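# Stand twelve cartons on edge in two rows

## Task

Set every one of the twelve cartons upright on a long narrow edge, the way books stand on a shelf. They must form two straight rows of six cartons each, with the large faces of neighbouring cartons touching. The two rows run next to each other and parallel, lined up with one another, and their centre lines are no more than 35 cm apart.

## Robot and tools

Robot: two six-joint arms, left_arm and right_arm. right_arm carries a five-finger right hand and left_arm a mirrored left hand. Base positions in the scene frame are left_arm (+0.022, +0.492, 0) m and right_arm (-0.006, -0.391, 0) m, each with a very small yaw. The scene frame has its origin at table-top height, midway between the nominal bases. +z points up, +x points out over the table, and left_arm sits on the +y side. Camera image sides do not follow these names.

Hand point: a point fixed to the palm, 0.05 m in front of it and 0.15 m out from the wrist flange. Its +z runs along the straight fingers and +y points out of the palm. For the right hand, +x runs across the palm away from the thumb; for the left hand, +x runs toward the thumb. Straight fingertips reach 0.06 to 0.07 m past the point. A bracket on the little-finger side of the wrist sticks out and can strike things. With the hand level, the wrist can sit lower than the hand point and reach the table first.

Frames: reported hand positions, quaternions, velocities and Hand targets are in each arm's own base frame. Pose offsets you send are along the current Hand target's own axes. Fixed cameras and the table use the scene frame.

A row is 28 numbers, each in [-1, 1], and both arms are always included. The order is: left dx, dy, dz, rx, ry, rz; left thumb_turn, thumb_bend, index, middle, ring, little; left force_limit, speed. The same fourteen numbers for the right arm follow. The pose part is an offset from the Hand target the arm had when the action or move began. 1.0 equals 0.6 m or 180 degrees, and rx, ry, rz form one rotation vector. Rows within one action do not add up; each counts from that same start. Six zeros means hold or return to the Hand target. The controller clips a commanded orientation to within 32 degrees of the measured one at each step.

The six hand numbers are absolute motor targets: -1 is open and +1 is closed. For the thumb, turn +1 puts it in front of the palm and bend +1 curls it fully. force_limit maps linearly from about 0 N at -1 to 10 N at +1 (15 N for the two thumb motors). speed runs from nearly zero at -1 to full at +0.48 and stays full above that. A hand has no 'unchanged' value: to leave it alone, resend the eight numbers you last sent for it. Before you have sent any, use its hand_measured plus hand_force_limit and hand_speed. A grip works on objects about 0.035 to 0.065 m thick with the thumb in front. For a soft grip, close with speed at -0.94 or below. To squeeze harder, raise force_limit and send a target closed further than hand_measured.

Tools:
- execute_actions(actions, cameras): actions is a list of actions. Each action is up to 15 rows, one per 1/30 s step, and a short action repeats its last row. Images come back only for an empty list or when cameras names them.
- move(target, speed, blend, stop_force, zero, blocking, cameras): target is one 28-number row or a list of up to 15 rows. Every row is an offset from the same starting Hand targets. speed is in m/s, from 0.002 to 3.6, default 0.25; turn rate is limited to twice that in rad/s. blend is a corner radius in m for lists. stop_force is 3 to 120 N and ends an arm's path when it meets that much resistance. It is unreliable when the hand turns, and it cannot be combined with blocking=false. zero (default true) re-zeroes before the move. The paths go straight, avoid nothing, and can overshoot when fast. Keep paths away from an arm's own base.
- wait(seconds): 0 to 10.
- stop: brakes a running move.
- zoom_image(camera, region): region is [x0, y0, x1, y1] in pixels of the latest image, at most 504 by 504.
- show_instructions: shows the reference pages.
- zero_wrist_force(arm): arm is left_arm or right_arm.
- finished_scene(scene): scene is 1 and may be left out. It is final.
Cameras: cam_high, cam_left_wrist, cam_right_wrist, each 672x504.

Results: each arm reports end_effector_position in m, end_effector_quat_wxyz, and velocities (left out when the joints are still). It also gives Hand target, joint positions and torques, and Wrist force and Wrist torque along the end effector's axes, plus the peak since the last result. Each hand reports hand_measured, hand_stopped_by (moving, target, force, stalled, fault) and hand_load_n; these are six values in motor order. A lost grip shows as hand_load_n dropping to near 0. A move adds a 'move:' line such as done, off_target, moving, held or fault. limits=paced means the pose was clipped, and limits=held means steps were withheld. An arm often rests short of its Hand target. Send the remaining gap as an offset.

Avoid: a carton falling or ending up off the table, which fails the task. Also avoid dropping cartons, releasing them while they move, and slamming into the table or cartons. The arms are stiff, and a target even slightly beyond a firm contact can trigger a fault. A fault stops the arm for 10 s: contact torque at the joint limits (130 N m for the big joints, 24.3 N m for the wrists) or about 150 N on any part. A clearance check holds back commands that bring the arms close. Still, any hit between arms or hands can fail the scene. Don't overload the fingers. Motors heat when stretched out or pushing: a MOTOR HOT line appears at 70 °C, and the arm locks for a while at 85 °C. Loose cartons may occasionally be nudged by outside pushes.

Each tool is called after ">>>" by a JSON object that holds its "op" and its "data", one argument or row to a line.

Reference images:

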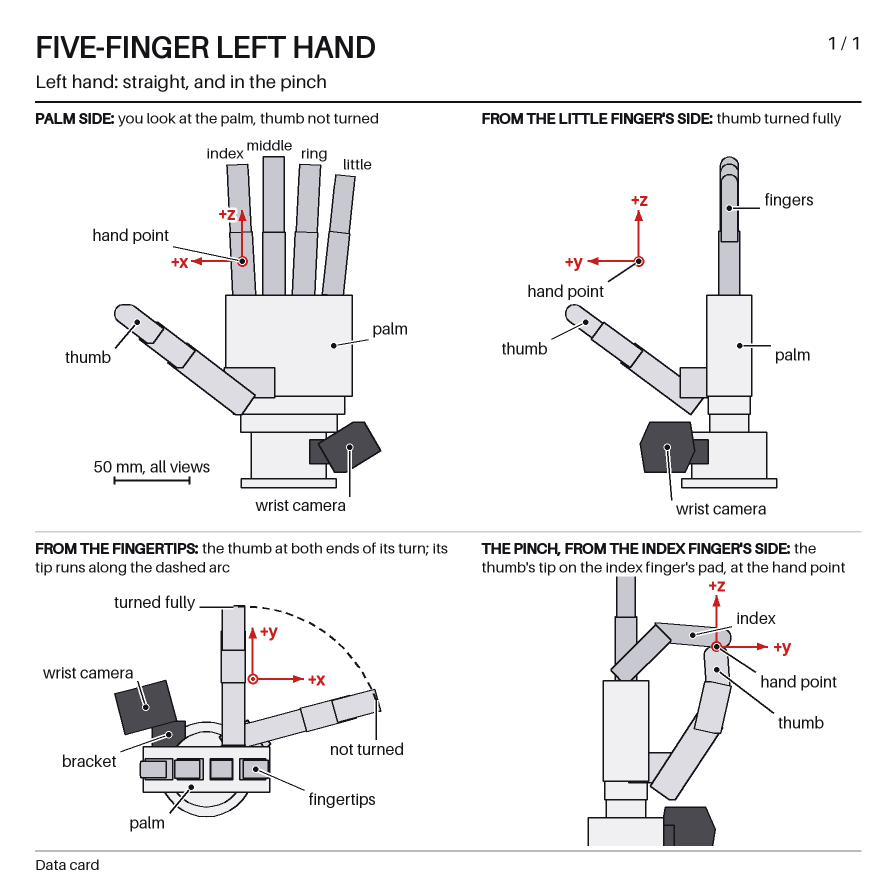

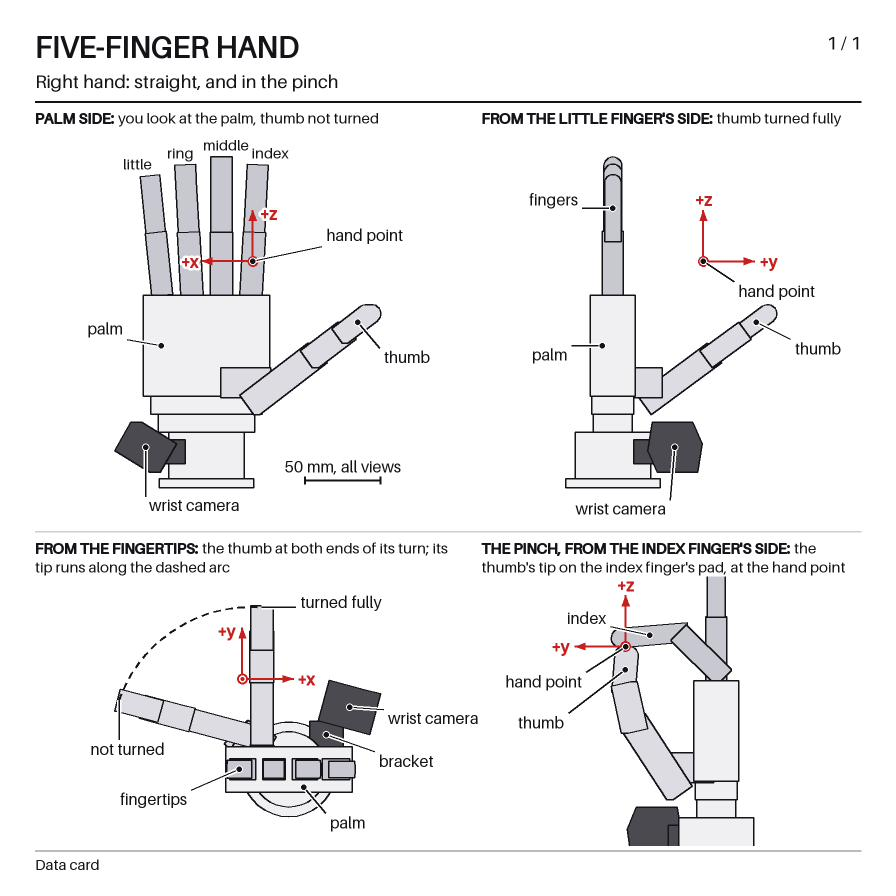

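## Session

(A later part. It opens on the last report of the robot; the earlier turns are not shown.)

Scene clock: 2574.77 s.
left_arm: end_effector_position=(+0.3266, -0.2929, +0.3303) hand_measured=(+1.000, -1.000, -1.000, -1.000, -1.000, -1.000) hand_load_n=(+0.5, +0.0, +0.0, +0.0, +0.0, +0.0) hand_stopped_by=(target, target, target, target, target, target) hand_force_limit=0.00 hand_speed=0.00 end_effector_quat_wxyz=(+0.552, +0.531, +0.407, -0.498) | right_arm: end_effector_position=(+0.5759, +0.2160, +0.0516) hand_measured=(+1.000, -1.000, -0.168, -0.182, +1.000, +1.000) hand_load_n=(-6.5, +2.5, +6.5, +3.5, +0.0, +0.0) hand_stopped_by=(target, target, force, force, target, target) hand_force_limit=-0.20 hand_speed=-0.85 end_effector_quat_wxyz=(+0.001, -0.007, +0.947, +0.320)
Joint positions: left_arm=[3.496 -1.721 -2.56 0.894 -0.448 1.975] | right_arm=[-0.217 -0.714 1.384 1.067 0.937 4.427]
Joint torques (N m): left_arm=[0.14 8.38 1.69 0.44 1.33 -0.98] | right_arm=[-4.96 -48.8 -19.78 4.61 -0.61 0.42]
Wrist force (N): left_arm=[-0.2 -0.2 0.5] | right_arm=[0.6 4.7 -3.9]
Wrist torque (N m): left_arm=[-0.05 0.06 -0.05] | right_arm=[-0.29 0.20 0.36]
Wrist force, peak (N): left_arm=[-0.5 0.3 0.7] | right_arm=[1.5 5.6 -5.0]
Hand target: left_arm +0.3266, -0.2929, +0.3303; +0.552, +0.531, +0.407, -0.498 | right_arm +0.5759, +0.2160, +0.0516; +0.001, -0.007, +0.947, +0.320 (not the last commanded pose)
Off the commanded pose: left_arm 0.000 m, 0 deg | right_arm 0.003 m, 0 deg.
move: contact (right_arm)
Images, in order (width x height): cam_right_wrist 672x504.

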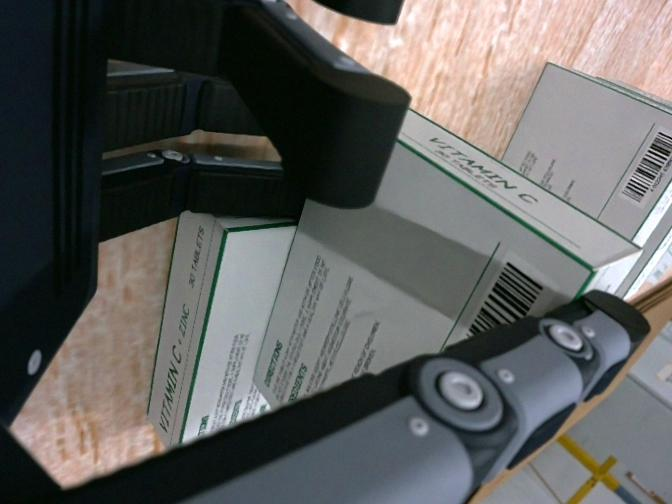

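>>> {"op": "move", "data": {
  "target": [
    [0,0,0,0,0,0,1,-1,-1,-1,-1,-1,0,0,0,0.001,-0.0013,0,0,0,1,-1,0.2,0.2,1,1,-0.2,-0.85],
    [0,0,0,0,0,0,1,-1,-1,-1,-1,-1,0,0,0,0.001,-0.0013,0,0,0,1,-1,-0.33,-0.33,1,1,-0.2,-0.85],
    [0,0,0,0,0,0,1,-1,-1,-1,-1,-1,0,0,0,0.0041,-0.0053,0,0,0,1,-1,-0.33,-0.33,1,1,-0.2,-0.85],
    [0,0,0,0,0,0,1,-1,-1,-1,-1,-1,0,0,0.0014,-0.0884,-0.0764,0,0,0,1,-1,-0.33,-0.33,1,1,-0.2,-0.85]
  ],
  "speed": [0.02,0.02,0.03,0.06],
  "cameras": ["cam_high"]
}}

>>> {"op": "move", "data": {
  "target": [
    [0,0,0,0,0,0,1,-1,-1,-1,-1,-1,0,0,-0.0002,0.1312,-0.1431,0,-0.0644,-0.4958,1,-1,-0.33,-0.33,1,1,-0.2,-0.85],
    [0,0,0,0,0,0,1,-1,-1,-1,-1,-1,0,0,-0.0456,0.2494,-0.0488,0,-0.1289,-0.9917,1,-1,-0.33,-0.33,1,1,-0.2,-0.85],
    [0,0,0,0,0,0,1,-1,-1,-1,-1,-1,0,0,-0.0456,0.2494,-0.0488,0,-0.1289,-0.9917,1,-0.5,-0.25,-0.25,1,1,-0.2,-0.5]
  ],
  "speed": [0.35,0.35,0.1],
  "cameras": ["cam_high","cam_right_wrist"]
}}

Scene clock: 2596.77 s.
left_arm: end_effector_position=(+0.3266, -0.2929, +0.3303) hand_measured=(+1.000, -1.000, -1.000, -1.000, -1.000, -1.000) hand_load_n=(+0.0, +0.0, +0.0, +0.0, +0.0, +0.0) hand_stopped_by=(target, target, target, target, target, target) hand_force_limit=0.00 hand_speed=0.00 end_effector_quat_wxyz=(+0.552, +0.531, +0.407, -0.498) | right_arm: end_effector_position=(+0.5759, +0.1459, +0.0557) hand_measured=(+1.000, -1.000, -0.330, -0.330, +1.000, +1.000) hand_load_n=(+0.0, -0.5, +0.0, +0.5, +0.0, +0.5) hand_stopped_by=(target, target, target, target, target, target) hand_force_limit=-0.20 hand_speed=-0.85 end_effector_quat_wxyz=(+0.001, -0.006, +0.947, +0.320) end_effector_velocity=(+0.000, +0.002, +0.000) end_effector_angular_velocity=(+0.000, +0.000, -0.001)
Joint positions: left_arm=[3.496 -1.721 -2.56 0.894 -0.448 1.975] | right_arm=[-0.344 -0.706 1.382 1.149 0.964 4.275]
Joint velocities: left_arm=[within noise] | right_arm=[0.003 0 0.001 -0.003 -0.001 0.005]
Joint torques (N m): left_arm=[-0.13 8.26 1.34 0.48 1.29 -0.86] | right_arm=[13.07 -50.97 -11.54 1.24 -2.69 2.08]
Wrist force (N): left_arm=[-0.3 -0.3 0.7] | right_arm=[0.5 3.6 -1.8]
Wrist torque (N m): left_arm=[-0.07 0.08 -0.06] | right_arm=[-0.24 0.30 0.31]
Wrist force, peak (N): left_arm=[-0.1 -0.1 1.3] | right_arm=[0.5 5.2 -4.0]
Hand target: left_arm +0.3266, -0.2929, +0.3303; +0.552, +0.531, +0.407, -0.498 | right_arm +0.5759, +0.1460, +0.0558; +0.001, -0.007, +0.947, +0.320
Off the commanded pose: left_arm 0.000 m, 0 deg | right_arm 0.000 m, 0 deg.
move: done
Images, in order (width x height): cam_high 672x504.

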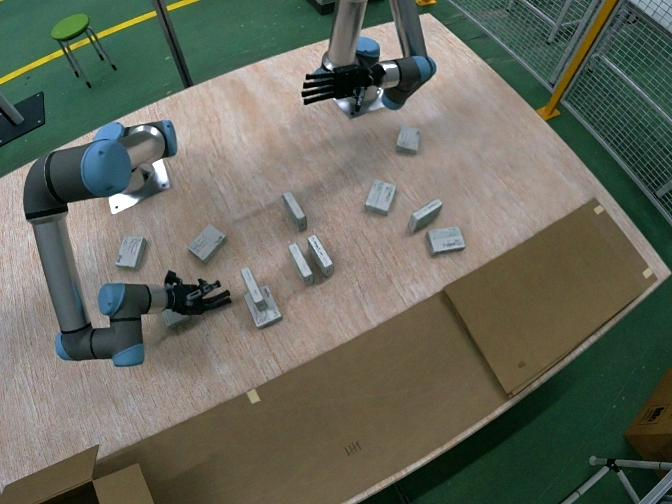

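Scene clock: 2603.00 s.
left_arm: end_effector_position=(+0.3266, -0.2929, +0.3303) hand_measured=(+1.000, -1.000, -1.000, -1.000, -1.000, -1.000) hand_load_n=(+0.5, +0.0, +0.0, +0.0, +0.0, +0.0) hand_stopped_by=(target, target, target, target, target, target) hand_force_limit=0.00 hand_speed=0.00 end_effector_quat_wxyz=(+0.552, +0.531, +0.407, -0.498) | right_arm: end_effector_position=(+0.6014, +0.2475, +0.1700) hand_measured=(+1.000, -0.500, -0.250, -0.250, +1.000, +1.000) hand_load_n=(+0.0, +0.0, +0.0, -0.5, +0.0, +0.0) hand_stopped_by=(target, target, target, target, target, target) hand_force_limit=-0.20 hand_speed=-0.50 end_effector_quat_wxyz=(-0.440, +0.898, +0.007, +0.000)
Joint positions: left_arm=[3.496 -1.721 -2.56 0.894 -0.448 1.975] | right_arm=[-0.073 -0.657 0.813 1.518 0.664 1.432]
Joint torques (N m): left_arm=[-0.58 8.85 1.79 0.5 1.32 -0.84] | right_arm=[-13.73 -39.51 -8.83 0.99 -1.88 -1.93]
Wrist force (N): left_arm=[0.1 0.0 0.6] | right_arm=[0.3 0.1 -1.5]
Wrist torque (N m): left_arm=[-0.02 0.01 -0.03] | right_arm=[-0.21 0.26 -0.09]
Wrist force, peak (N): left_arm=[-0.2 0.0 1.0] | right_arm=[0.4 3.6 -2.1]
Hand target: left_arm +0.3266, -0.2929, +0.3303; +0.552, +0.531, +0.407, -0.498 | right_arm +0.6014, +0.2475, +0.1700; -0.440, +0.898, +0.007, +0.000
Off the commanded pose: left_arm 0.000 m, 0 deg | right_arm 0.000 m, 0 deg.
move: done
Images, in order (width x height): cam_high 672x504, cam_right_wrist 672x504.

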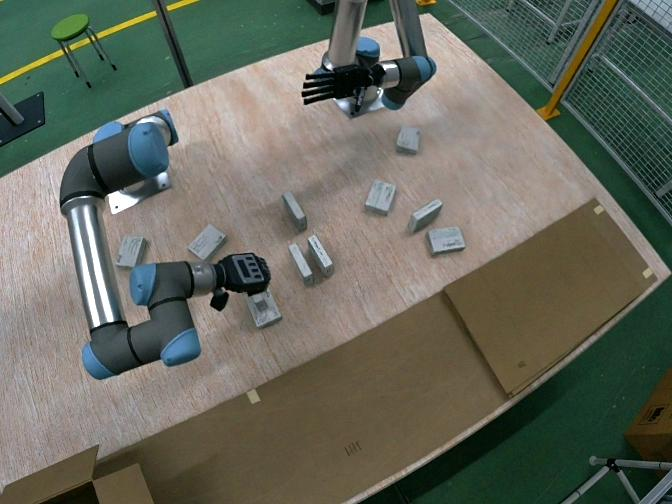

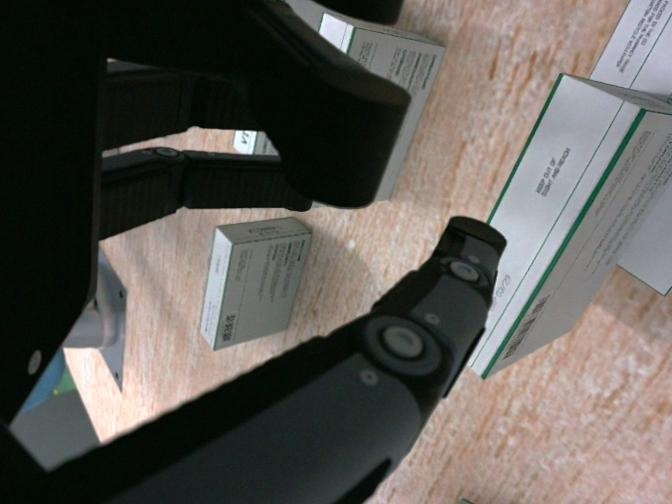

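>>> {"op": "move", "data": {
  "target": [0,0,0,0,0,0,1,-1,-1,-1,-1,-1,0,0,-0.01,0.1108,0.0769,0,0,0,1,-0.5,-0.25,-0.25,1,1,-0.2,-0.5],
  "speed": 0.07,
  "stop_force": 4,
  "cameras": ["cam_right_wrist"]
}}

Scene clock: 2627.87 s.
left_arm: end_effector_position=(+0.3266, -0.2929, +0.3303) hand_measured=(+1.000, -1.000, -1.000, -1.000, -1.000, -1.000) hand_load_n=(+0.0, +0.0, +0.0, +0.0, +0.0, +0.0) hand_stopped_by=(target, target, target, target, target, target) hand_force_limit=0.00 hand_speed=0.00 end_effector_quat_wxyz=(+0.552, +0.531, +0.407, -0.498) | right_arm: end_effector_position=(+0.5959, +0.2431, +0.0892) hand_measured=(+1.000, -0.500, -0.250, -0.250, +1.000, +1.000) hand_load_n=(+0.0, +0.0, +0.0, +0.0, +0.0, +0.0) hand_stopped_by=(target, target, target, target, target, target) hand_force_limit=-0.20 hand_speed=-0.50 end_effector_quat_wxyz=(-0.440, +0.898, +0.007, +0.000)
Joint positions: left_arm=[3.496 -1.721 -2.56 0.894 -0.448 1.975] | right_arm=[-0.081 -0.615 0.948 1.35 0.665 1.42]
Joint torques (N m): left_arm=[-0.36 8.68 1.66 0.51 1.39 -0.8] | right_arm=[7.16 -56.45 -24.44 1.28 -2.06 2.05]
Wrist force (N): left_arm=[-0.1 -0.1 0.2] | right_arm=[0.3 0.0 -1.3]
Wrist torque (N m): left_arm=[-0.02 0.04 -0.05] | right_arm=[-0.23 0.25 0.03]
Wrist force, peak (N): left_arm=[-0.2 0.2 1.1] | right_arm=[0.4 -0.3 -2.1]
Hand target: left_arm +0.3266, -0.2929, +0.3303; +0.552, +0.531, +0.407, -0.498 | right_arm +0.5959, +0.2431, +0.0892; -0.440, +0.898, +0.007, +0.000
Off the commanded pose: left_arm 0.000 m, 0 deg | right_arm 0.000 m, 0 deg.
move: done
Images, in order (width x height): cam_right_wrist 672x504.

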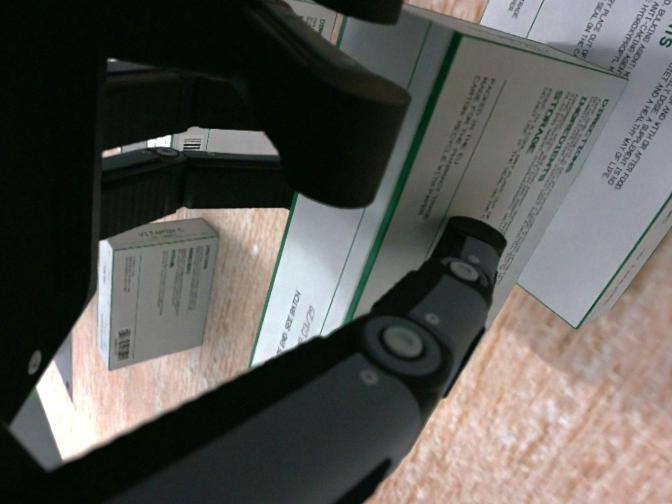

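>>> {"op": "move", "data": {
  "target": [
    [0,0,0,0,0,0,1,-1,-1,-1,-1,-1,0,0,0,-0.0061,0.0079,0,0,0,1,-0.5,-0.25,-0.25,1,1,-0.2,-0.5],
    [0,0,0,0,0,0,1,-1,-1,-1,-1,-1,0,0,0,-0.0061,0.0079,0,0,0,1,-0.5,0.35,0.35,1,1,-0.2,-0.88]
  ],
  "speed": 0.04,
  "cameras": ["cam_right_wrist"]
}}

>>> {"op": "move", "data": {
  "target": [
    [0,0,0,0,0,0,1,-1,-1,-1,-1,-1,0,0,0,-0.1057,-0.0813,0,0,0,1,-0.5,0.35,0.35,1,1,-0.2,-0.88],
    [0,0,0,0,0,0,1,-1,-1,-1,-1,-1,0,0,-0.293,-0.2445,0.0992,0,0,0,1,-0.5,0.35,0.35,1,1,-0.2,-0.88],
    [0,0,0,0,0,0,1,-1,-1,-1,-1,-1,0,0,-0.293,-0.1108,0.202,0,0,0,1,-0.5,0.35,0.35,1,1,-0.2,-0.88]
  ],
  "speed": [0.12,0.18,0.08],
  "blend": [0.01,0.01,0],
  "cameras": ["cam_high","cam_right_wrist"]
}}

>>> {"op": "move", "data": {
  "target": [0,0,0,0,0,0,1,-1,-1,-1,-1,-1,0,0,0,0.0132,0.0102,0,0,0,1,-0.5,0.35,0.35,1,1,-0.2,-0.88],
  "speed": 0.012,
  "stop_force": 3,
  "cameras": ["cam_right_wrist"]
}}

Scene clock: 2652.73 s.
left_arm: end_effector_position=(+0.3266, -0.2929, +0.3303) hand_measured=(+1.000, -1.000, -1.000, -1.000, -1.000, -1.000) hand_load_n=(+0.5, +0.5, +0.0, +0.0, +0.0, +0.0) hand_stopped_by=(target, target, target, target, target, target) hand_force_limit=0.00 hand_speed=0.00 end_effector_quat_wxyz=(+0.552, +0.531, +0.407, -0.498) | right_arm: end_effector_position=(+0.5958, +0.2491, +0.0892) hand_measured=(+1.000, -0.502, +0.094, +0.060, +1.000, +1.000) hand_load_n=(-0.5, +8.5, +4.0, +4.5, +0.0, +0.0) hand_stopped_by=(target, target, force, force, target, target) hand_force_limit=-0.20 hand_speed=-0.88 end_effector_quat_wxyz=(-0.440, +0.898, +0.007, +0.000)
Joint positions: left_arm=[3.496 -1.721 -2.56 0.894 -0.448 1.975] | right_arm=[-0.071 -0.613 0.943 1.343 0.664 1.435]
Joint torques (N m): left_arm=[-0.65 8.18 1.69 0.45 1.36 -0.93] | right_arm=[-13.52 -49.41 -8.38 4.55 0.02 -2.01]
Wrist force (N): left_arm=[-0.1 0.0 0.7] | right_arm=[0.4 0.5 -1.1]
Wrist torque (N m): left_arm=[-0.03 0.05 -0.05] | right_arm=[-0.21 0.24 -0.10]
Wrist force, peak (N): left_arm=[0.1 -0.1 1.0] | right_arm=[0.2 0.4 -1.8]
Hand target: left_arm +0.3266, -0.2929, +0.3303; +0.552, +0.531, +0.407, -0.498 | right_arm +0.5958, +0.2491, +0.0892; -0.440, +0.898, +0.007, +0.000
Off the commanded pose: left_arm 0.000 m, 0 deg | right_arm 0.000 m, 0 deg.
move: done
Images, in order (width x height): cam_right_wrist 672x504.

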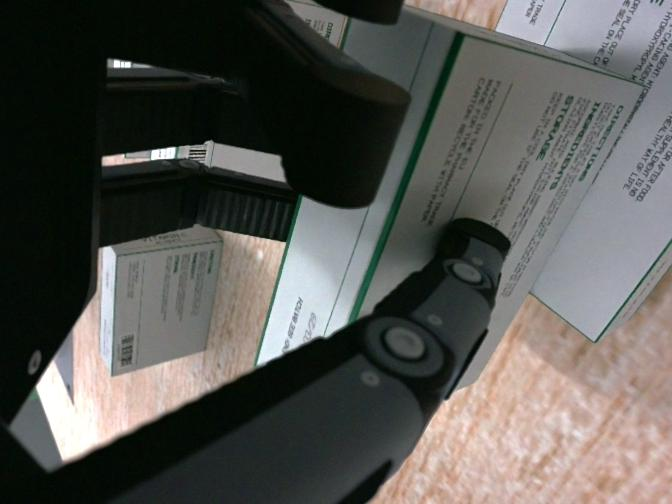

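Scene clock: 2656.33 s.
left_arm: end_effector_position=(+0.3266, -0.2929, +0.3303) hand_measured=(+1.000, -1.000, -1.000, -1.000, -1.000, -1.000) hand_load_n=(+0.0, +0.0, +0.0, +0.0, -0.5, +0.0) hand_stopped_by=(target, target, target, target, target, target) hand_force_limit=0.00 hand_speed=0.00 end_effector_quat_wxyz=(+0.552, +0.531, +0.407, -0.498) | right_arm: end_effector_position=(+0.4185, +0.3835, +0.0663) hand_measured=(+1.000, -0.502, +0.094, +0.060, +1.000, +1.000) hand_load_n=(+0.0, +8.5, +4.5, +4.5, +0.0, +0.0) hand_stopped_by=(target, target, force, force, target, target) hand_force_limit=-0.20 hand_speed=-0.88 end_effector_quat_wxyz=(-0.440, +0.898, +0.007, +0.000)
Joint positions: left_arm=[3.496 -1.721 -2.56 0.894 -0.448 1.975] | right_arm=[0.192 -0.934 1.511 0.763 0.682 1.858]
Joint torques (N m): left_arm=[-0.54 9.1 1.41 0.41 1.4 -0.86] | right_arm=[-8.72 -41.39 -22.07 3.36 -2.99 1.73]
Wrist force (N): left_arm=[0.2 0.1 0.7] | right_arm=[0.3 0.7 -1.1]
Wrist torque (N m): left_arm=[-0.01 0.01 -0.03] | right_arm=[-0.12 0.25 0.05]
Wrist force, peak (N): left_arm=[0.0 0.3 1.1] | right_arm=[1.4 0.0 -3.1]
Hand target: left_arm +0.3266, -0.2929, +0.3303; +0.552, +0.531, +0.407, -0.498 | right_arm +0.4186, +0.3835, +0.0663; -0.440, +0.898, +0.007, +0.000
Off the commanded pose: left_arm 0.000 m, 0 deg | right_arm 0.000 m, 0 deg.
move: done
Images, in order (width x height): cam_high 672x504, cam_right_wrist 672x504.

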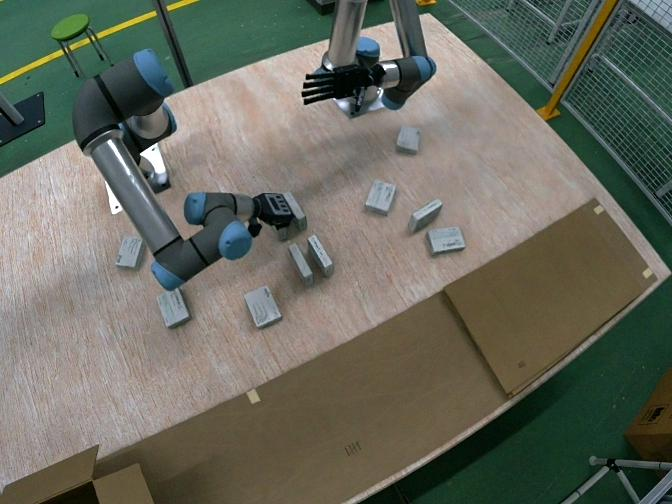

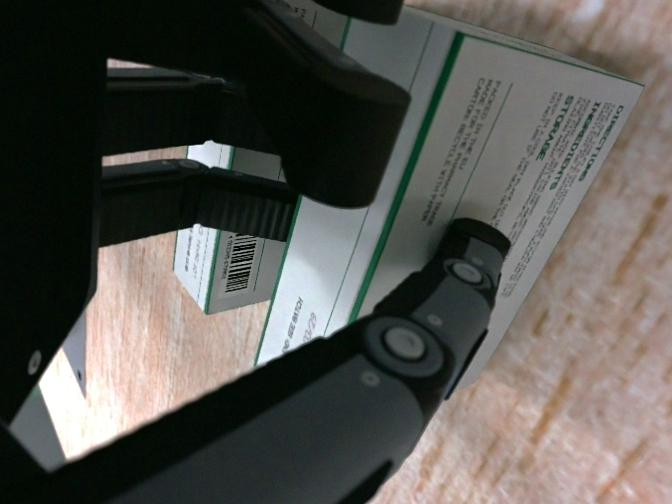

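Scene clock: 2657.77 s.
left_arm: end_effector_position=(+0.3266, -0.2929, +0.3303) hand_measured=(+1.000, -1.000, -1.000, -1.000, -1.000, -1.000) hand_load_n=(+0.0, +0.0, +0.0, +0.0, +0.0, +0.0) hand_stopped_by=(target, target, target, target, target, target) hand_force_limit=0.00 hand_speed=0.00 end_effector_quat_wxyz=(+0.552, +0.531, +0.407, -0.498) | right_arm: end_effector_position=(+0.4186, +0.3835, +0.0615) hand_measured=(+1.000, -0.502, +0.094, +0.060, +1.000, +1.000) hand_load_n=(-0.5, +8.5, +4.0, +4.5, +0.0, +0.0) hand_stopped_by=(target, target, force, force, target, target) hand_force_limit=-0.20 hand_speed=-0.88 end_effector_quat_wxyz=(-0.440, +0.898, +0.007, +0.000)
Joint positions: left_arm=[3.496 -1.721 -2.56 0.894 -0.448 1.975] | right_arm=[0.192 -0.928 1.514 0.753 0.682 1.858]
Joint torques (N m): left_arm=[-0.62 8.92 2.1 0.5 1.43 -0.82] | right_arm=[-9.58 -45.9 -21.83 4.27 0.44 1.26]
Wrist force (N): left_arm=[0.0 0.0 0.8] | right_arm=[0.1 -0.1 -2.1]
Wrist torque (N m): left_arm=[-0.03 0.04 -0.04] | right_arm=[-0.14 0.27 0.04]
Wrist force, peak (N): left_arm=[-0.2 0.0 1.0] | right_arm=[0.7 -4.9 -7.4]
Hand target: left_arm +0.3266, -0.2929, +0.3303; +0.552, +0.531, +0.407, -0.498 | right_arm +0.4186, +0.3835, +0.0615; -0.440, +0.898, +0.007, +0.000 (not the last commanded pose)
Off the commanded pose: left_arm 0.000 m, 0 deg | right_arm 0.005 m, 0 deg.
move: contact (right_arm)
Images, in order (width x height): cam_right_wrist 672x504.

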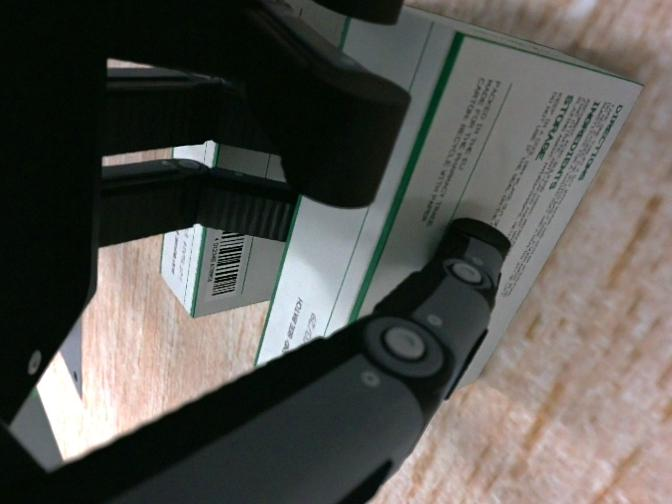

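>>> {"op": "move", "data": {
  "target": [
    [0,0,0,0,0,0,1,-1,-1,-1,-1,-1,0,0,0,0,0,0,0,0,1,-0.5,-0.12,-0.12,1,1,-0.2,-0.7],
    [0,0,0,0,0,0,1,-1,-1,-1,-1,-1,0,0,0,0.004,-0.0053,0,0,0,1,-0.5,-0.12,-0.12,1,1,-0.2,-0.7],
    [0,0,0,0,0,0,1,-1,-1,-1,-1,-1,0,0,0,-0.146,-0.1243,0,0,0,1,-0.5,-0.12,-0.12,1,1,-0.2,-0.7],
    [0,0,0,0,0,0,1,-1,-1,-1,-1,-1,0,0,-0.0912,0.1362,-0.4502,0,0.287,0.221,1,-0.5,-0.12,-0.12,1,1,-0.2,-0.7],
    [0,0,0,0,0,0,1,-1,-1,-1,-1,-1,0,0,-0.0912,0.2042,-0.3978,0,0.287,0.221,1,-1,-1,-1,1,1,-0.2,-0.5]
  ],
  "speed": [0.05,0.03,0.12,0.3,0.12],
  "cameras": ["cam_high","cam_right_wrist"]
}}

Scene clock: 2689.20 s.
left_arm: end_effector_position=(+0.3266, -0.2929, +0.3303) hand_measured=(+1.000, -1.000, -1.000, -1.000, -1.000, -1.000) hand_load_n=(+0.0, +0.0, +0.0, +0.0, +0.0, +0.0) hand_stopped_by=(target, target, target, target, target, target) hand_force_limit=0.00 hand_speed=0.00 end_effector_quat_wxyz=(+0.552, +0.531, +0.407, -0.498) | right_arm: end_effector_position=(+0.3667, +0.1192, +0.1108) hand_measured=(+1.000, -1.000, -1.000, -1.000, +1.000, +1.000) hand_load_n=(+0.0, +0.0, -0.5, +0.0, +0.0, +0.0) hand_stopped_by=(target, target, target, target, target, target) hand_force_limit=-0.20 hand_speed=-0.50 end_effector_quat_wxyz=(-0.373, +0.759, -0.477, +0.239)
Joint positions: left_arm=[3.496 -1.721 -2.56 0.894 -0.448 1.975] | right_arm=[-0.509 -1.708 2.28 0.347 0.869 2.431]
Joint torques (N m): left_arm=[-0.87 8.9 1.75 0.45 1.38 -0.8] | right_arm=[11.95 -2.16 -8.03 -0.52 0.44 -1.84]
Wrist force (N): left_arm=[-0.1 -0.1 0.6] | right_arm=[0.4 0.2 -1.4]
Wrist torque (N m): left_arm=[-0.04 0.06 -0.05] | right_arm=[-0.17 0.25 -0.12]
Wrist force, peak (N): left_arm=[0.4 0.2 0.8] | right_arm=[0.3 -1.1 -3.0]
Hand target: left_arm +0.3266, -0.2929, +0.3303; +0.552, +0.531, +0.407, -0.498 | right_arm +0.3667, +0.1192, +0.1108; -0.373, +0.759, -0.477, +0.239
Off the commanded pose: left_arm 0.000 m, 0 deg | right_arm 0.000 m, 0 deg.
move: done
Images, in order (width x height): cam_high 672x504, cam_right_wrist 672x504.

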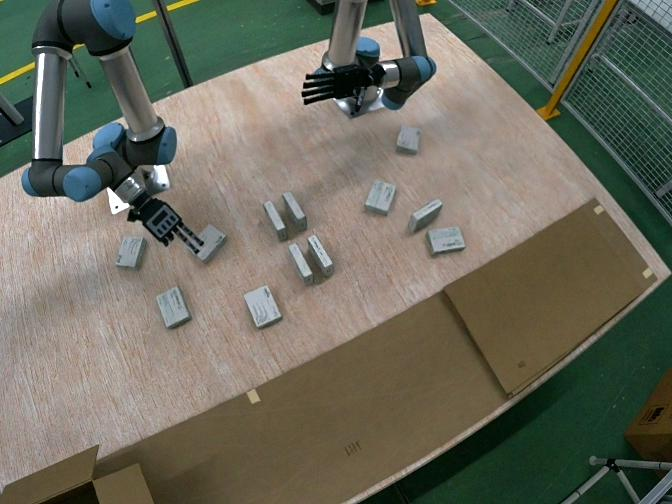

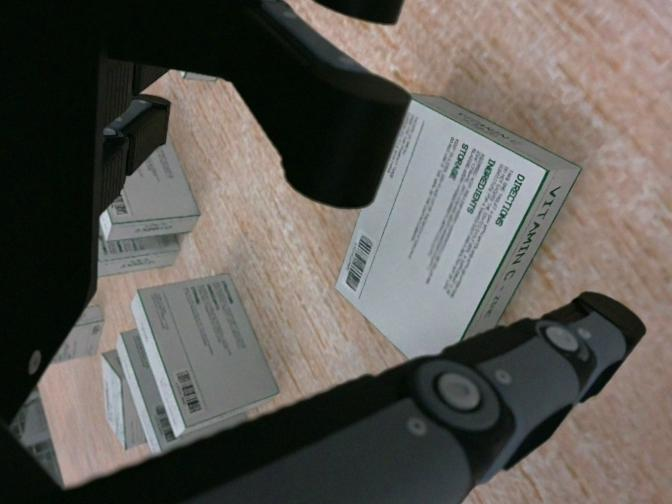

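>>> {"op": "move", "data": {
  "target": [
    [0,0,0,0,0,0,1,-1,-1,-1,-1,-1,0,0,-0.0158,0.0835,0.098,0,0,0,1,-1,-1,-1,1,1,-0.2,-0.5],
    [0,0,0,0,0,0,1,-1,-1,-1,-1,-1,0,0,-0.0158,0.0572,0.1323,0,0,0,1,-1,-1,-1,1,1,-0.2,-0.5],
    [0,0,0,0,0,0,1,-1,-1,-1,-1,-1,0,0,-0.0158,0.0572,0.1323,0,0,0,1,-1,0.2,0.2,1,1,-0.2,-0.85],
    [0,0,0,0,0,0,1,-1,-1,-1,-1,-1,0,0,-0.0158,-0.114,0.0002,0,0,0,1,-1,0.2,0.2,1,1,-0.2,-0.85]
  ],
  "speed": [0.1,0.06,0.06,0.12],
  "cameras": ["cam_high","cam_right_wrist"]
}}

Scene clock: 2714.20 s.
left_arm: end_effector_position=(+0.3266, -0.2929, +0.3303) hand_measured=(+1.000, -1.000, -1.000, -1.000, -1.000, -1.000) hand_load_n=(+0.5, +0.0, +0.0, +0.0, +0.0, +0.0) hand_stopped_by=(target, target, target, target, target, target) hand_force_limit=0.00 hand_speed=0.00 end_effector_quat_wxyz=(+0.552, +0.531, +0.407, -0.498) | right_arm: end_effector_position=(+0.4001, +0.1460, +0.1650) hand_measured=(+1.000, -1.000, -0.168, -0.182, +1.000, +1.000) hand_load_n=(-1.5, +2.0, +7.5, +3.0, +0.0, +0.0) hand_stopped_by=(target, target, force, force, target, target) hand_force_limit=-0.20 hand_speed=-0.85 end_effector_quat_wxyz=(-0.373, +0.759, -0.477, +0.239)
Joint positions: left_arm=[3.496 -1.721 -2.56 0.894 -0.448 1.975] | right_arm=[-0.331 -1.697 2.092 0.422 0.984 2.601]
Joint torques (N m): left_arm=[-1.1 9.29 1.62 0.49 1.37 -0.68] | right_arm=[-13.12 -12.05 -21.44 2.77 -2.7 -1.28]
Wrist force (N): left_arm=[-0.1 -0.2 0.5] | right_arm=[0.2 0.5 -1.2]
Wrist torque (N m): left_arm=[-0.05 0.05 -0.04] | right_arm=[-0.17 0.28 -0.07]
Wrist force, peak (N): left_arm=[0.3 -0.3 1.1] | right_arm=[0.6 -0.6 -2.1]
Hand target: left_arm +0.3266, -0.2929, +0.3303; +0.552, +0.531, +0.407, -0.498 | right_arm +0.4001, +0.1459, +0.1650; -0.373, +0.759, -0.477, +0.239
Off the commanded pose: left_arm 0.000 m, 0 deg | right_arm 0.000 m, 0 deg.
move: done
Images, in order (width x height): cam_high 672x504, cam_right_wrist 672x504.

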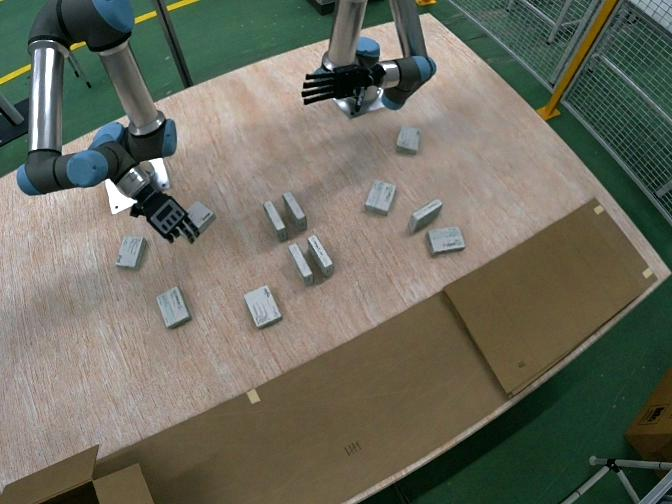

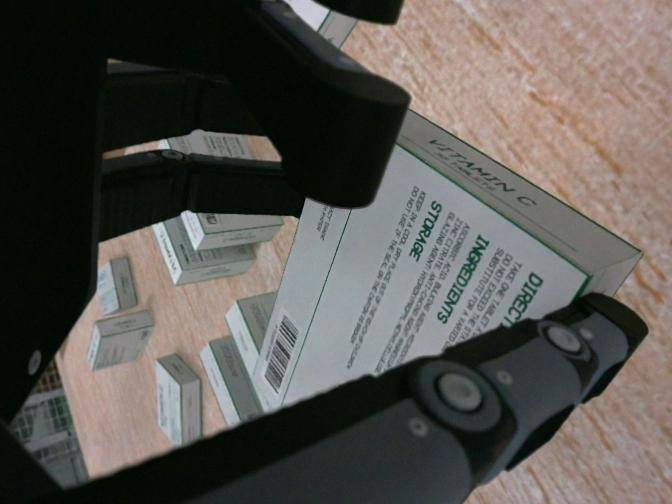

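>>> {"op": "move", "data": {
  "target": [
    [0,0,0,0,0,0,1,-1,-1,-1,-1,-1,0,0,0.0207,-0.1987,0.2443,-0.3095,0.0883,0.6788,1,-1,0.2,0.2,1,1,-0.2,-0.85],
    [0,0,0,0,0,0,1,-1,-1,-1,-1,-1,0,0,0.0207,-0.0527,0.3567,-0.3095,0.0883,0.6788,1,-1,0.2,0.2,1,1,-0.2,-0.85]
  ],
  "speed": [0.3,0.1],
  "cameras": ["cam_high","cam_right_wrist"]
}}

>>> {"op": "move", "data": {
  "target": [0,0,0,0,0,0,1,-1,-1,-1,-1,-1,0,0,0.0,-0.0122,0.0158,0,0,0,1,-1,0.2,0.2,1,1,-0.2,-0.85],
  "speed": 0.01,
  "stop_force": 3,
  "cameras": ["cam_right_wrist"]
}}

Scene clock: 2744.90 s.
left_arm: end_effector_position=(+0.3266, -0.2929, +0.3303) hand_measured=(+1.000, -1.000, -1.000, -1.000, -1.000, -1.000) hand_load_n=(+0.5, +0.0, +0.0, +0.0, +0.0, +0.0) hand_stopped_by=(target, target, target, target, target, target) hand_force_limit=0.00 hand_speed=0.00 end_effector_quat_wxyz=(+0.552, +0.531, +0.407, -0.498) | right_arm: end_effector_position=(+0.5765, +0.2156, +0.0603) hand_measured=(+1.000, -1.000, -0.168, -0.182, +1.000, +1.000) hand_load_n=(-1.0, +2.0, +7.5, +3.0, +0.0, +0.0) hand_stopped_by=(target, target, force, force, target, target) hand_force_limit=-0.20 hand_speed=-0.85 end_effector_quat_wxyz=(+0.001, -0.007, +0.947, +0.320)
Joint positions: left_arm=[3.496 -1.721 -2.56 0.894 -0.448 1.975] | right_arm=[-0.218 -0.726 1.38 1.083 0.937 4.426]
Joint torques (N m): left_arm=[-1.16 9.08 1.87 0.4 1.42 -0.68] | right_arm=[-6.19 -41.54 -19.91 3.35 -2.77 1.48]
Wrist force (N): left_arm=[-0.4 -0.2 0.7] | right_arm=[0.4 3.2 -1.6]
Wrist torque (N m): left_arm=[-0.06 0.08 -0.06] | right_arm=[-0.23 0.33 0.47]
Wrist force, peak (N): left_arm=[-0.1 0.1 1.1] | right_arm=[0.4 3.7 -2.9]
Hand target: left_arm +0.3266, -0.2929, +0.3303; +0.552, +0.531, +0.407, -0.498 | right_arm +0.5766, +0.2156, +0.0603; +0.001, -0.006, +0.947, +0.320
Off the commanded pose: left_arm 0.000 m, 0 deg | right_arm 0.000 m, 0 deg.
move: done
Images, in order (width x height): cam_high 672x504, cam_right_wrist 672x504.

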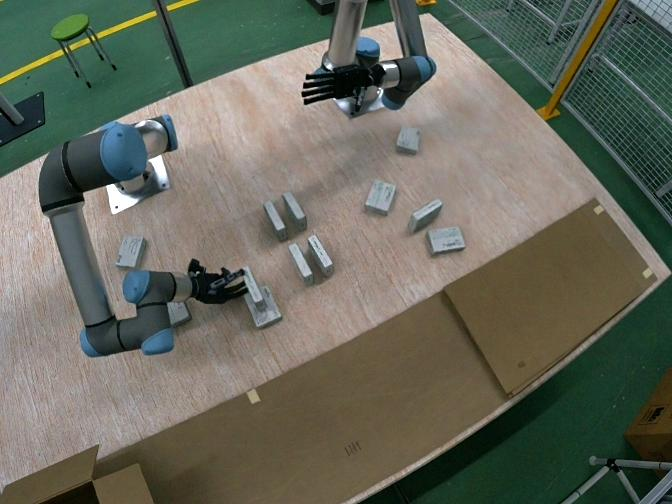

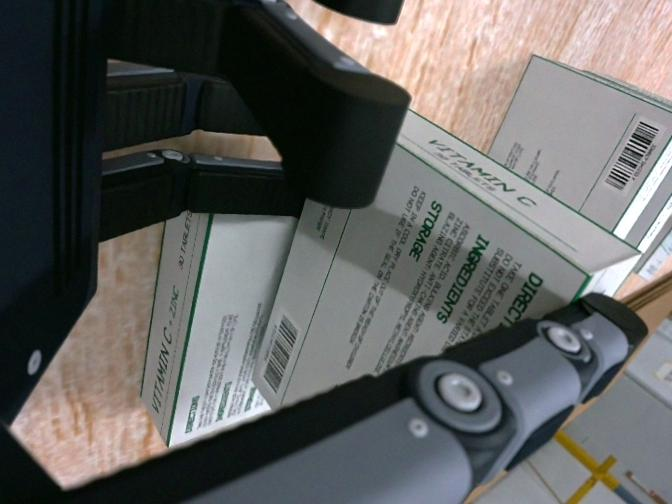

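Scene clock: 2746.87 s.
left_arm: end_effector_position=(+0.3266, -0.2929, +0.3303) hand_measured=(+1.000, -1.000, -1.000, -1.000, -1.000, -1.000) hand_load_n=(+0.0, +0.0, +0.0, +0.0, +0.0, +0.0) hand_stopped_by=(target, target, target, target, target, target) hand_force_limit=0.00 hand_speed=0.00 end_effector_quat_wxyz=(+0.552, +0.531, +0.407, -0.498) | right_arm: end_effector_position=(+0.5766, +0.2155, +0.0510) hand_measured=(+1.000, -1.000, -0.168, -0.182, +1.000, +1.000) hand_load_n=(-5.0, +2.0, +5.5, +3.5, +0.0, +0.0) hand_stopped_by=(target, target, force, force, target, target) hand_force_limit=-0.20 hand_speed=-0.85 end_effector_quat_wxyz=(+0.001, -0.006, +0.947, +0.320)
Joint positions: left_arm=[3.496 -1.721 -2.56 0.894 -0.448 1.975] | right_arm=[-0.218 -0.712 1.382 1.068 0.937 4.426]
Joint torques (N m): left_arm=[-1.42 9.26 2.29 0.42 1.3 -0.69] | right_arm=[-4.78 -49.71 -19.69 4.72 -2.03 -0.28]
Wrist force (N): left_arm=[0.2 0.1 0.9] | right_arm=[0.1 4.2 -3.3]
Wrist torque (N m): left_arm=[-0.02 0.03 -0.04] | right_arm=[-0.27 0.27 0.38]
Wrist force, peak (N): left_arm=[0.1 0.3 1.1] | right_arm=[1.7 5.1 -4.5]
Hand target: left_arm +0.3266, -0.2929, +0.3303; +0.552, +0.531, +0.407, -0.498 | right_arm +0.5766, +0.2155, +0.0510; +0.001, -0.006, +0.947, +0.320 (not the last commanded pose)
Off the commanded pose: left_arm 0.000 m, 0 deg | right_arm 0.003 m, 0 deg.
move: contact (right_arm)
Images, in order (width x height): cam_right_wrist 672x504.

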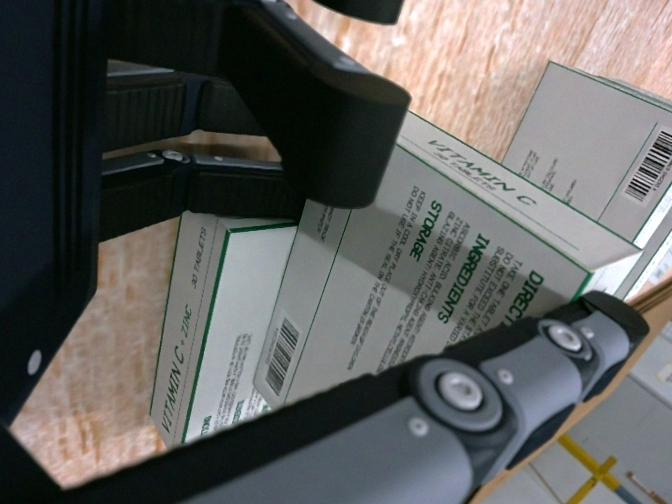

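>>> {"op": "move", "data": {
  "target": [
    [0,0,0,0,0,0,1,-1,-1,-1,-1,-1,0,0,0,0.001,-0.0013,0,0,0,1,-1,0.2,0.2,1,1,-0.2,-0.85],
    [0,0,0,0,0,0,1,-1,-1,-1,-1,-1,0,0,0,0.001,-0.0013,0,0,0,1,-1,-0.33,-0.33,1,1,-0.2,-0.85],
    [0,0,0,0,0,0,1,-1,-1,-1,-1,-1,0,0,0,0.0041,-0.0053,0,0,0,1,-1,-0.33,-0.33,1,1,-0.2,-0.85],
    [0,0,0,0,0,0,1,-1,-1,-1,-1,-1,0,0,0.0014,-0.0884,-0.0764,0,0,0,1,-1,-0.33,-0.33,1,1,-0.2,-0.85]
  ],
  "speed": [0.02,0.02,0.03,0.06],
  "cameras": ["cam_high"]
}}

>>> {"op": "move", "data": {
  "target": [
    [0,0,0,0,0,0,1,-1,-1,-1,-1,-1,0,0,-0.0002,0.1312,-0.1431,0,-0.0644,-0.4958,1,-1,-0.33,-0.33,1,1,-0.2,-0.85],
    [0,0,0,0,0,0,1,-1,-1,-1,-1,-1,0,0,-0.036,0.2487,-0.0503,0,-0.1289,-0.9917,1,-1,-0.33,-0.33,1,1,-0.2,-0.85],
    [0,0,0,0,0,0,1,-1,-1,-1,-1,-1,0,0,-0.036,0.2487,-0.0503,0,-0.1289,-0.9917,1,-0.5,-0.25,-0.25,1,1,-0.2,-0.5]
  ],
  "speed": [0.35,0.35,0.1],
  "cameras": ["cam_high","cam_right_wrist"]
}}

Scene clock: 2782.17 s.
left_arm: end_effector_position=(+0.3266, -0.2929, +0.3303) hand_measured=(+1.000, -1.000, -1.000, -1.000, -1.000, -1.000) hand_load_n=(+0.0, +0.0, +0.0, +0.0, +0.0, +0.0) hand_stopped_by=(target, target, target, target, target, target) hand_force_limit=0.00 hand_speed=0.00 end_effector_quat_wxyz=(+0.552, +0.531, +0.407, -0.498) | right_arm: end_effector_position=(+0.5766, +0.1454, +0.0552) hand_measured=(+1.000, -1.000, -0.330, -0.330, +1.000, +1.000) hand_load_n=(+0.0, +0.0, +0.0, +0.0, +0.0, +0.0) hand_stopped_by=(target, target, target, target, target, target) hand_force_limit=-0.20 hand_speed=-0.85 end_effector_quat_wxyz=(+0.001, -0.006, +0.947, +0.320)
Joint positions: left_arm=[3.496 -1.721 -2.56 0.894 -0.448 1.975] | right_arm=[-0.344 -0.704 1.38 1.15 0.964 4.274]
Joint torques (N m): left_arm=[-1.46 9.55 1.91 0.4 1.43 -0.62] | right_arm=[13.02 -50.06 -10.69 0.91 -2.62 2.27]
Wrist force (N): left_arm=[-0.1 -0.1 1.2] | right_arm=[0.5 3.5 -1.9]
Wrist torque (N m): left_arm=[-0.08 0.07 -0.05] | right_arm=[-0.25 0.31 0.30]
Wrist force, peak (N): left_arm=[-0.1 -0.1 1.2] | right_arm=[0.2 4.7 -3.4]
Hand target: left_arm +0.3266, -0.2929, +0.3303; +0.552, +0.531, +0.407, -0.498 | right_arm +0.5766, +0.1456, +0.0553; +0.001, -0.006, +0.947, +0.320
Off the commanded pose: left_arm 0.000 m, 0 deg | right_arm 0.000 m, 0 deg.
move: done
Images, in order (width x height): cam_high 672x504.

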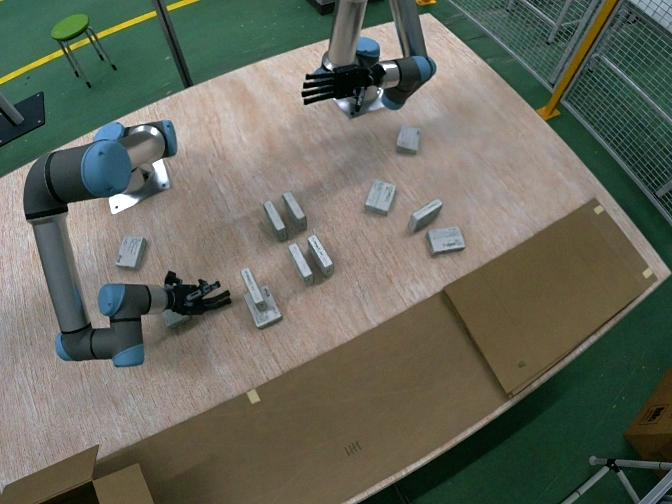

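Scene clock: 2788.40 s.
left_arm: end_effector_position=(+0.3266, -0.2929, +0.3303) hand_measured=(+1.000, -1.000, -1.000, -1.000, -1.000, -1.000) hand_load_n=(+0.0, +0.0, +0.0, +0.0, +0.5, -0.5) hand_stopped_by=(target, target, target, target, target, target) hand_force_limit=0.00 hand_speed=0.00 end_effector_quat_wxyz=(+0.552, +0.531, +0.407, -0.498) | right_arm: end_effector_position=(+0.5963, +0.2461, +0.1699) hand_measured=(+1.000, -0.500, -0.250, -0.250, +1.000, +1.000) hand_load_n=(+0.0, +0.0, +0.0, +0.0, +0.0, +0.0) hand_stopped_by=(target, target, target, target, target, target) hand_force_limit=-0.20 hand_speed=-0.50 end_effector_quat_wxyz=(-0.440, +0.898, +0.007, +0.000)
Joint positions: left_arm=[3.496 -1.721 -2.56 0.894 -0.448 1.975] | right_arm=[-0.076 -0.673 0.845 1.506 0.665 1.428]
Joint torques (N m): left_arm=[-1.52 9.33 2.01 0.47 1.47 -0.54] | right_arm=[-13 -40.17 -12.29 1 -1.33 -1.91]
Wrist force (N): left_arm=[0.1 0.0 0.5] | right_arm=[0.0 0.0 -1.7]
Wrist torque (N m): left_arm=[-0.02 0.01 -0.03] | right_arm=[-0.22 0.31 -0.10]
Wrist force, peak (N): left_arm=[-0.2 0.0 1.1] | right_arm=[0.5 3.5 -2.1]
Hand target: left_arm +0.3266, -0.2929, +0.3303; +0.552, +0.531, +0.407, -0.498 | right_arm +0.5963, +0.2461, +0.1699; -0.440, +0.898, +0.007, +0.000
Off the commanded pose: left_arm 0.000 m, 0 deg | right_arm 0.000 m, 0 deg.
move: done
Images, in order (width x height): cam_high 672x504, cam_right_wrist 672x504.

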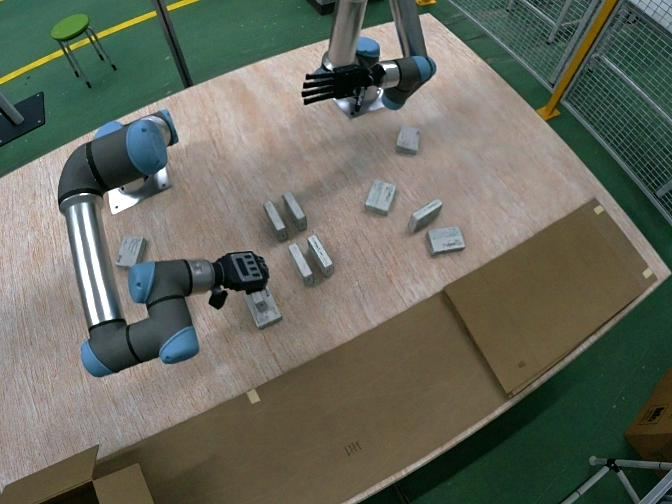

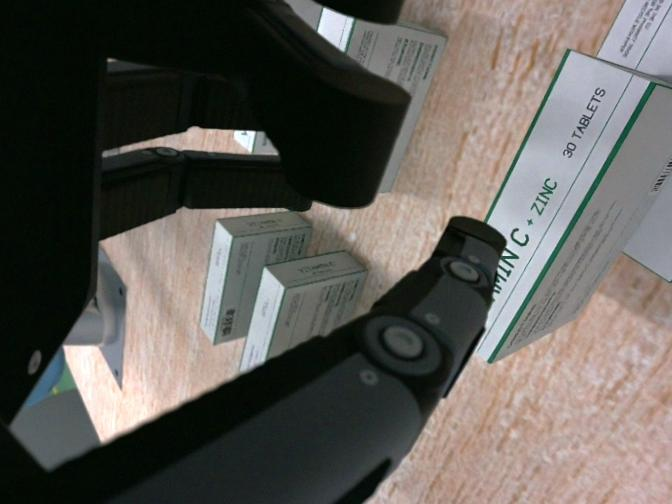

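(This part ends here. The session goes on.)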